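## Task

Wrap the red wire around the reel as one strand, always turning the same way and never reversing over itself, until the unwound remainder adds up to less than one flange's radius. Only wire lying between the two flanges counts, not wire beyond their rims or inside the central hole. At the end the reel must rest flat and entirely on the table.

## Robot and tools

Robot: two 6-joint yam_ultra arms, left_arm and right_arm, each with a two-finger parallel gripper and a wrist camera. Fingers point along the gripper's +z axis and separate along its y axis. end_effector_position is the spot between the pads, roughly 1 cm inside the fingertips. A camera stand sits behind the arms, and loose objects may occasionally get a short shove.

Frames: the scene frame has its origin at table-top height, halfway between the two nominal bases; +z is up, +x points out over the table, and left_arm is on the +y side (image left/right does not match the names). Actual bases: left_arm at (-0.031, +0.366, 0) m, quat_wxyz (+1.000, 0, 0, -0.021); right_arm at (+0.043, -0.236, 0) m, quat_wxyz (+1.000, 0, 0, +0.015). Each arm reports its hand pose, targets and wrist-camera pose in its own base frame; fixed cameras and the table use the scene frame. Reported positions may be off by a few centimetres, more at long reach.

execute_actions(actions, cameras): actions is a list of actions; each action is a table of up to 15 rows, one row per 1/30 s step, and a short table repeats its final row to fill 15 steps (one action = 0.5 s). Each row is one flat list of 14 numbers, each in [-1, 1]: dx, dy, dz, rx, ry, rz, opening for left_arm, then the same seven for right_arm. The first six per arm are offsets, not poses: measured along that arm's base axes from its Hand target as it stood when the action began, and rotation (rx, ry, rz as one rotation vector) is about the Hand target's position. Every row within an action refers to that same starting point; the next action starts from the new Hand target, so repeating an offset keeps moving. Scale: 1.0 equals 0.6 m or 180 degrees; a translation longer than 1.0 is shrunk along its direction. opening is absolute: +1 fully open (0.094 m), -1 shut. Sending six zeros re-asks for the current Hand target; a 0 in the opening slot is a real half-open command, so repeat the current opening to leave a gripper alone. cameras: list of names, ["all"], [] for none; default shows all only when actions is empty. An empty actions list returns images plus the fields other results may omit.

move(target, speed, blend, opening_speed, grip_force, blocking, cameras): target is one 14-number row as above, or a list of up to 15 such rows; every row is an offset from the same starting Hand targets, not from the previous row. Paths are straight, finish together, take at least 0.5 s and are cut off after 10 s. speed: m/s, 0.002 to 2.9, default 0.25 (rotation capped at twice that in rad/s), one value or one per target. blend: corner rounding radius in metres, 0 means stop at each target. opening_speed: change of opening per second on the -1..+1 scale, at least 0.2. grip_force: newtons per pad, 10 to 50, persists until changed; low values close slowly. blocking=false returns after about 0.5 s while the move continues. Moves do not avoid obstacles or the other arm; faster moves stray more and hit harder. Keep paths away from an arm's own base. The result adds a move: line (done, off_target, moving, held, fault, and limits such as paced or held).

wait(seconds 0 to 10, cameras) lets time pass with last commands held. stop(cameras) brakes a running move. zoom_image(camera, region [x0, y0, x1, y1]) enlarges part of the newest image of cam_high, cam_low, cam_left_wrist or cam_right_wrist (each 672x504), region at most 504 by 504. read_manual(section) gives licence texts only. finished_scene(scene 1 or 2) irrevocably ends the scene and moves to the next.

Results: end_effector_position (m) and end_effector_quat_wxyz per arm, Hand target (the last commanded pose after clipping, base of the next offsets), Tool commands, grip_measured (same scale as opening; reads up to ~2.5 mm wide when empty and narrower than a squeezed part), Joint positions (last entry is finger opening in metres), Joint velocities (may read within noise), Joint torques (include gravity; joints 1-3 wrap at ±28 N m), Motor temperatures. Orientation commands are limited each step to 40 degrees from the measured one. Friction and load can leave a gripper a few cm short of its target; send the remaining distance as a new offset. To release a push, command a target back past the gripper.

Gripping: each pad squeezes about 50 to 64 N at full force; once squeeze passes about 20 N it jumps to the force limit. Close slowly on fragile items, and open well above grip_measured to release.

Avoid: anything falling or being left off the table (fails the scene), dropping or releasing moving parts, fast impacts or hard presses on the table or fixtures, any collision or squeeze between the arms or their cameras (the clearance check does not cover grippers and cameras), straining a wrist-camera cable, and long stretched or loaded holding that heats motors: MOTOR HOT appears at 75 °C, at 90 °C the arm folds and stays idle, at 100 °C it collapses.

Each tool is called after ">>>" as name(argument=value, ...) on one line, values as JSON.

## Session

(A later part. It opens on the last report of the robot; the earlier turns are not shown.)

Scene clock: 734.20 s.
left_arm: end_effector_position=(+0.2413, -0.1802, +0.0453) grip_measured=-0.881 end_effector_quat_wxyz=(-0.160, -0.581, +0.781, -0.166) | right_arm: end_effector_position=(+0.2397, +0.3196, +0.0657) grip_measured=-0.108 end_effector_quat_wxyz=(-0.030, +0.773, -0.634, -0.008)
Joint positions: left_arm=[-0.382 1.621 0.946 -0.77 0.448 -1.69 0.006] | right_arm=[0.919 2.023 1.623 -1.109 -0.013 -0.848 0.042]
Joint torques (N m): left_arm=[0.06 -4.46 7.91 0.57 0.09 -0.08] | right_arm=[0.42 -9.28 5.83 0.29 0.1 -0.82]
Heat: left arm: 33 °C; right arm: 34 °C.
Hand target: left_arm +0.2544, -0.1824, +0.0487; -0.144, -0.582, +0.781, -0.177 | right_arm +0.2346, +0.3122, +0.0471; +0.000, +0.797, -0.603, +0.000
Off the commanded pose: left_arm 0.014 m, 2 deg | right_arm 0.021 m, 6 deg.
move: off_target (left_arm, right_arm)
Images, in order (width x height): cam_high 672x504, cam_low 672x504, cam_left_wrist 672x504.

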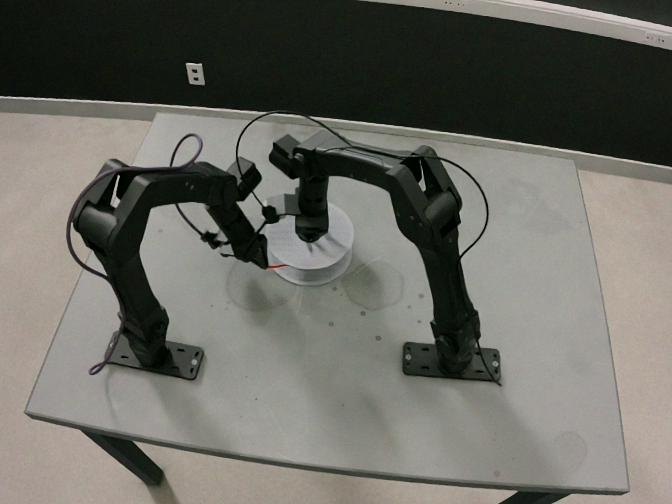

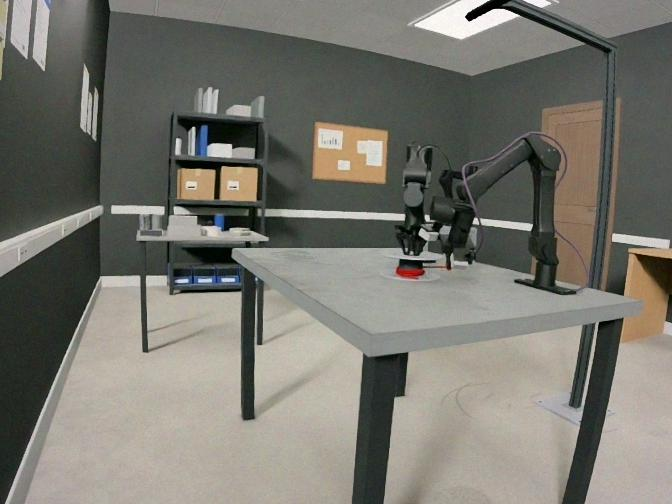

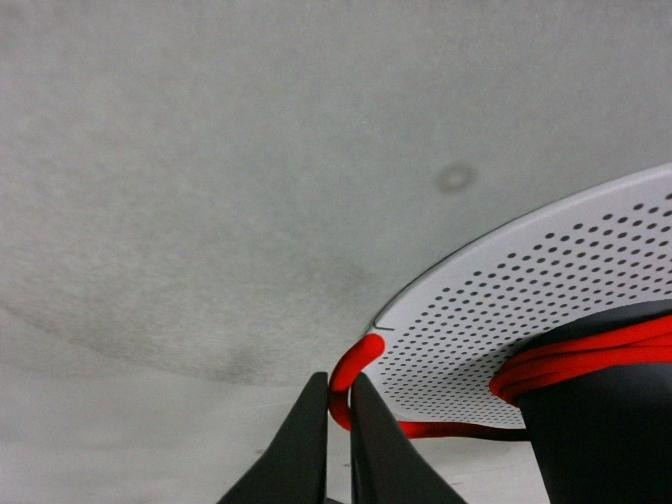

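>>> move(target=[[0.0,0.0,0.0,0,0,0,-0.88,0,0,0,0,0,0.19,-0.1]], speed=0.12, cameras=["cam_low","cam_high","cam_left_wrist"])

>>> zoom_image(camera="cam_low", region=[370, 235, 490, 310])

>>> zoom_image(camera="cam_high", region=[200, 190, 390, 310])

Scene clock: 738.43 s.
left_arm: end_effector_position=(+0.2369, -0.1754, +0.0429) grip_measured=-0.881 end_effector_quat_wxyz=(-0.156, -0.584, +0.783, -0.150) | right_arm: end_effector_position=(+0.2551, +0.3229, +0.0667) grip_measured=-0.106 end_effector_quat_wxyz=(-0.051, +0.929, -0.367, +0.021)
Joint positions: left_arm=[-0.386 1.621 0.946 -0.795 0.425 -1.689 0.006] | right_arm=[0.905 2.023 1.623 -1.061 0.012 -1.485 0.042]
Joint torques (N m): left_arm=[0.42 -4.56 7.88 0.75 0.33 -0.08] | right_arm=[1.58 -9.4 6.06 -0.12 -0.12 -0.4]
Heat: left arm: 34 °C; right arm: 34 °C.
Hand target: left_arm +0.2543, -0.1824, +0.0487; -0.144, -0.582, +0.781, -0.177 | right_arm +0.2345, +0.3122, +0.0471; +0.000, +0.940, -0.342, +0.001
Off the commanded pose: left_arm 0.020 m, 3 deg | right_arm 0.030 m, 7 deg.
move: off_target (left_arm, right_arm)
Images, in order (width x height): cam_high 672x504, cam_low 672x504, cam_left_wrist 672x504.

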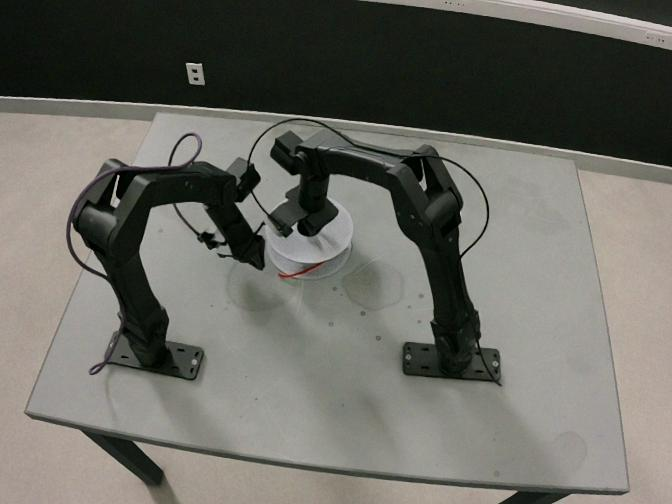

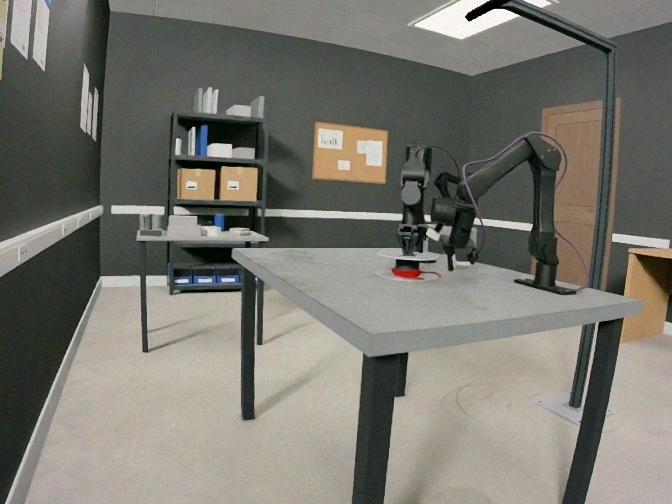

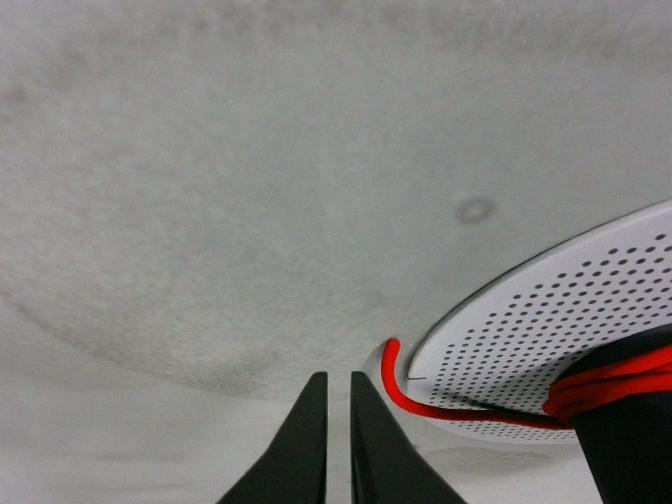

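Scaled by 4.200 from the camera's 672x504 image, which has a finer 960x720 frame.

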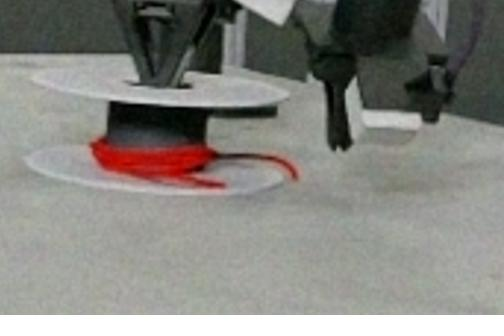

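Scaled by 2.653 from the camera's 672x504 image, which has a finer 960x720 frame.

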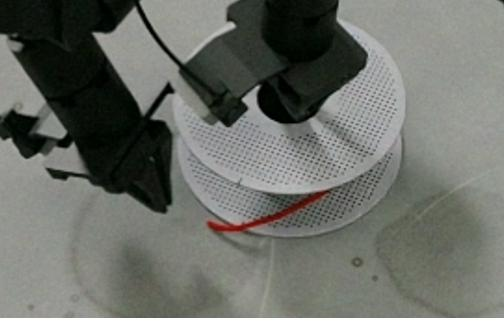

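>>> move(target=[[-0.02,0.1,0.02,0,0,0,-0.88,0,0,0,0,0,0,-0.1],[-0.02,0.2,0.1,0,0,0,-0.88,0.03,0.018,0,0,0,0,-0.1]], speed=0.1, cameras=["cam_low","cam_high"])

>>> zoom_image(camera="cam_low", region=[370, 235, 490, 310])

>>> zoom_image(camera="cam_high", region=[200, 190, 390, 310])

Scene clock: 742.67 s.
left_arm: end_effector_position=(+0.2381, -0.0631, +0.0971) grip_measured=-0.881 end_effector_quat_wxyz=(-0.156, -0.585, +0.778, -0.165) | right_arm: end_effector_position=(+0.2548, +0.3228, +0.0675) grip_measured=-0.105 end_effector_quat_wxyz=(-0.022, +0.937, -0.349, +0.014)
Joint positions: left_arm=[0.061 1.522 1.068 -1.201 0.451 -1.209 0.006] | right_arm=[0.906 2.08 1.715 -1.156 0.014 -1.523 0.042]
Joint torques (N m): left_arm=[0.51 -5.83 8.05 -0.2 0.34 0.1] | right_arm=[-0.14 -8.32 7.54 0.34 -0.15 -0.17]
Heat: left arm: 34 °C; right arm: 34 °C.
Hand target: left_arm +0.2423, -0.0624, +0.1087; -0.144, -0.582, +0.781, -0.177 | right_arm +0.2525, +0.3229, +0.0471; +0.000, +0.940, -0.342, +0.000
Off the commanded pose: left_arm 0.012 m, 2 deg | right_arm 0.021 m, 3 deg.
move: off_target (left_arm, right_arm)
Images, in order (width x height): cam_high 672x504, cam_low 672x504.

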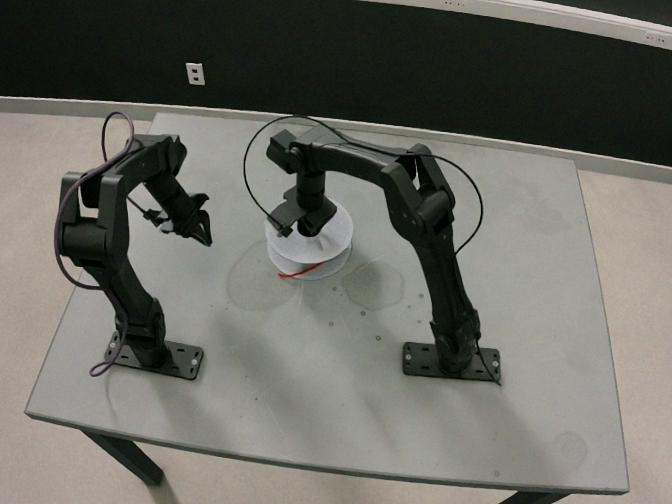

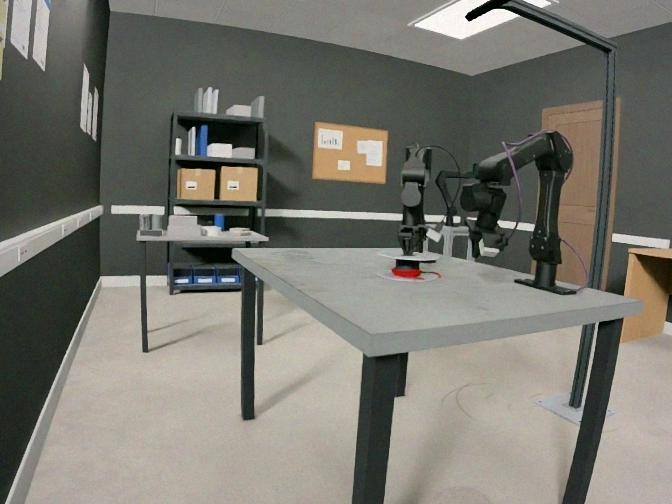

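Scaled by 4.200 from the camera's 672x504 image, which has a finer 960x720 frame.

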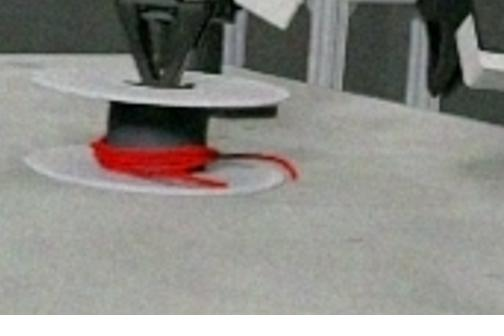

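Scaled by 2.653 from the camera's 672x504 image, which has a finer 960x720 frame.

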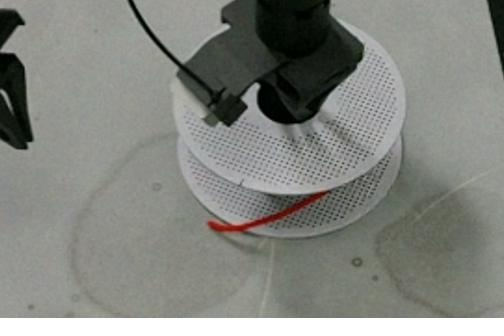

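>>> move(target=[[0,0.1,0.0,0,0,0,-0.88,0,0,0.0,0,0,0,-0.7],[0,0.1,0.0,0,0,0,-0.88,0,0,0.15,0,0,0,-0.7],[0,0.1,0.0,0,0,0,-0.88,-0.1,-0.25,0.2,0,0,-0.4,-0.7]], speed=0.12, opening_speed=0.4, cameras=["all"])

>>> zoom_image(camera="cam_low", region=[370, 235, 490, 310])

>>> zoom_image(camera="cam_high", region=[250, 190, 390, 310])

Scene clock: 753.00 s.
left_arm: end_effector_position=(+0.2391, -0.0049, +0.1042) grip_measured=-0.881 end_effector_quat_wxyz=(-0.147, -0.583, +0.779, -0.177) | right_arm: end_effector_position=(+0.1988, +0.1776, +0.1647) grip_measured=-0.698 end_effector_quat_wxyz=(+0.002, -0.566, +0.825, -0.007)
Joint positions: left_arm=[0.298 1.567 1.136 -1.309 0.434 -0.951 0.006] | right_arm=[0.735 1.556 1.445 -1.458 0.014 -0.467 0.014]
Joint torques (N m): left_arm=[0.36 -4.01 7.98 -0.34 0.23 0.08] | right_arm=[-0.72 -9.39 5.96 0.08 -0.15 0.11]
Heat: left arm: 34 °C; right arm: 35 °C.
Hand target: left_arm +0.2423, -0.0025, +0.1087; -0.144, -0.582, +0.781, -0.177 | right_arm +0.1925, +0.1730, +0.1671; +0.000, -0.559, +0.829, +0.000
Off the commanded pose: left_arm 0.006 m, 0 deg | right_arm 0.008 m, 1 deg.
move: done

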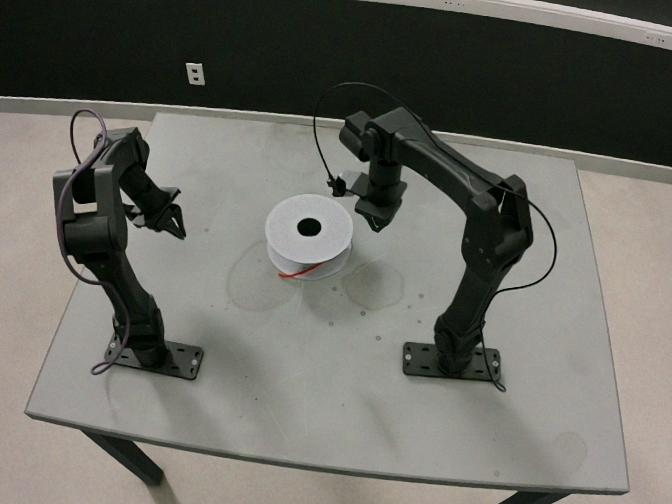

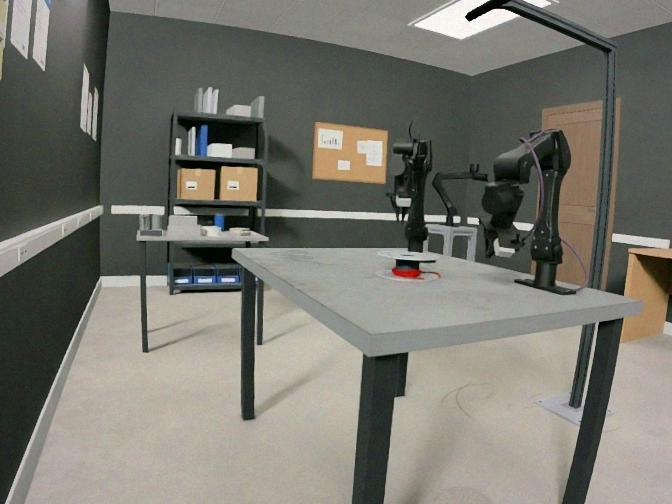

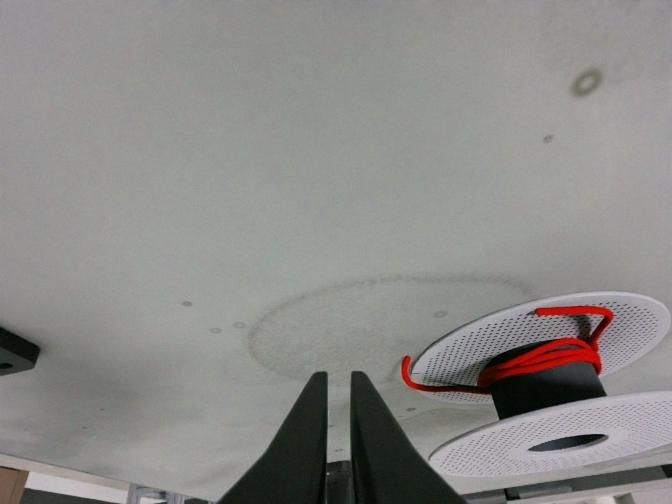

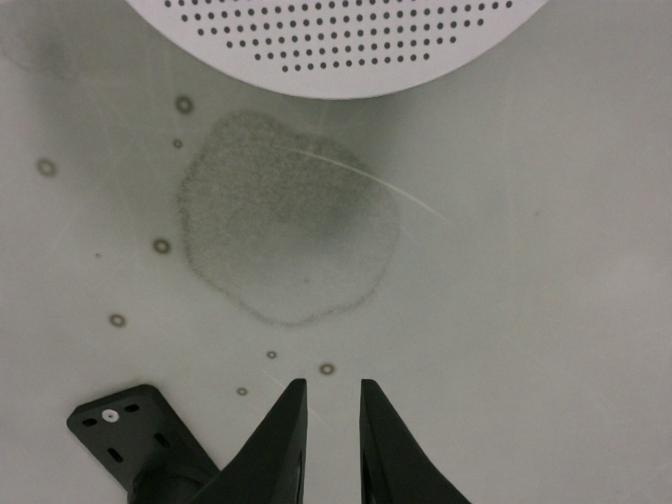

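Scaled by 4.200 from the camera's 672x504 image, which has a finer 960x720 frame.

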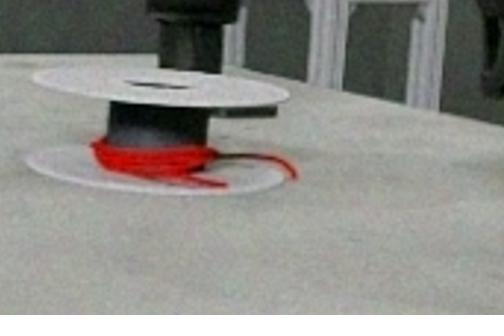

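Scaled by 3.600 from the camera's 672x504 image, which has a finer 960x720 frame.

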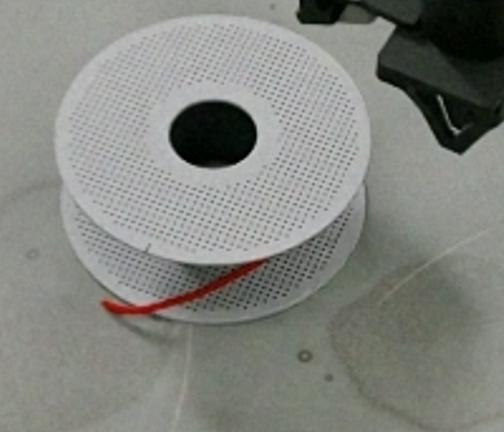

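>>> zoom_image(camera="cam_left_wrist", region=[390, 270, 672, 490])

>>> zoom_image(camera="cam_low", region=[365, 240, 450, 290])

Scaled by 1.787 from the camera's 672x504 image, which has a finer 960x720 frame.

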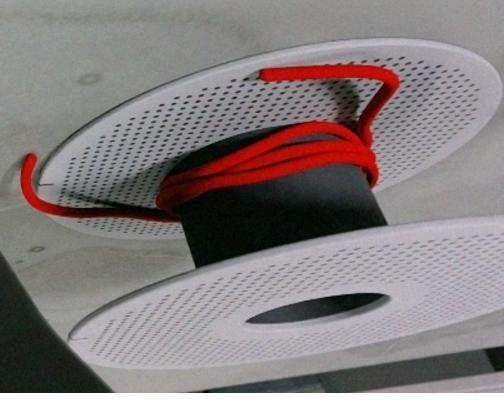

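Scaled by 5.929 from the camera's 672x504 image, which has a finer 960x720 frame.

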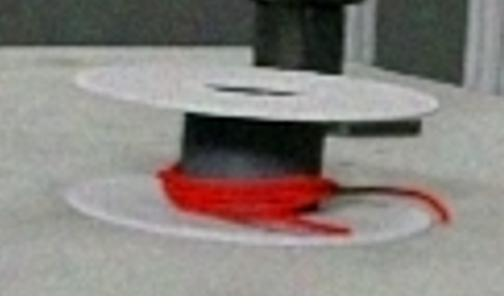

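>>> finished_scene(scene=1)

The scene is finished: the task was done.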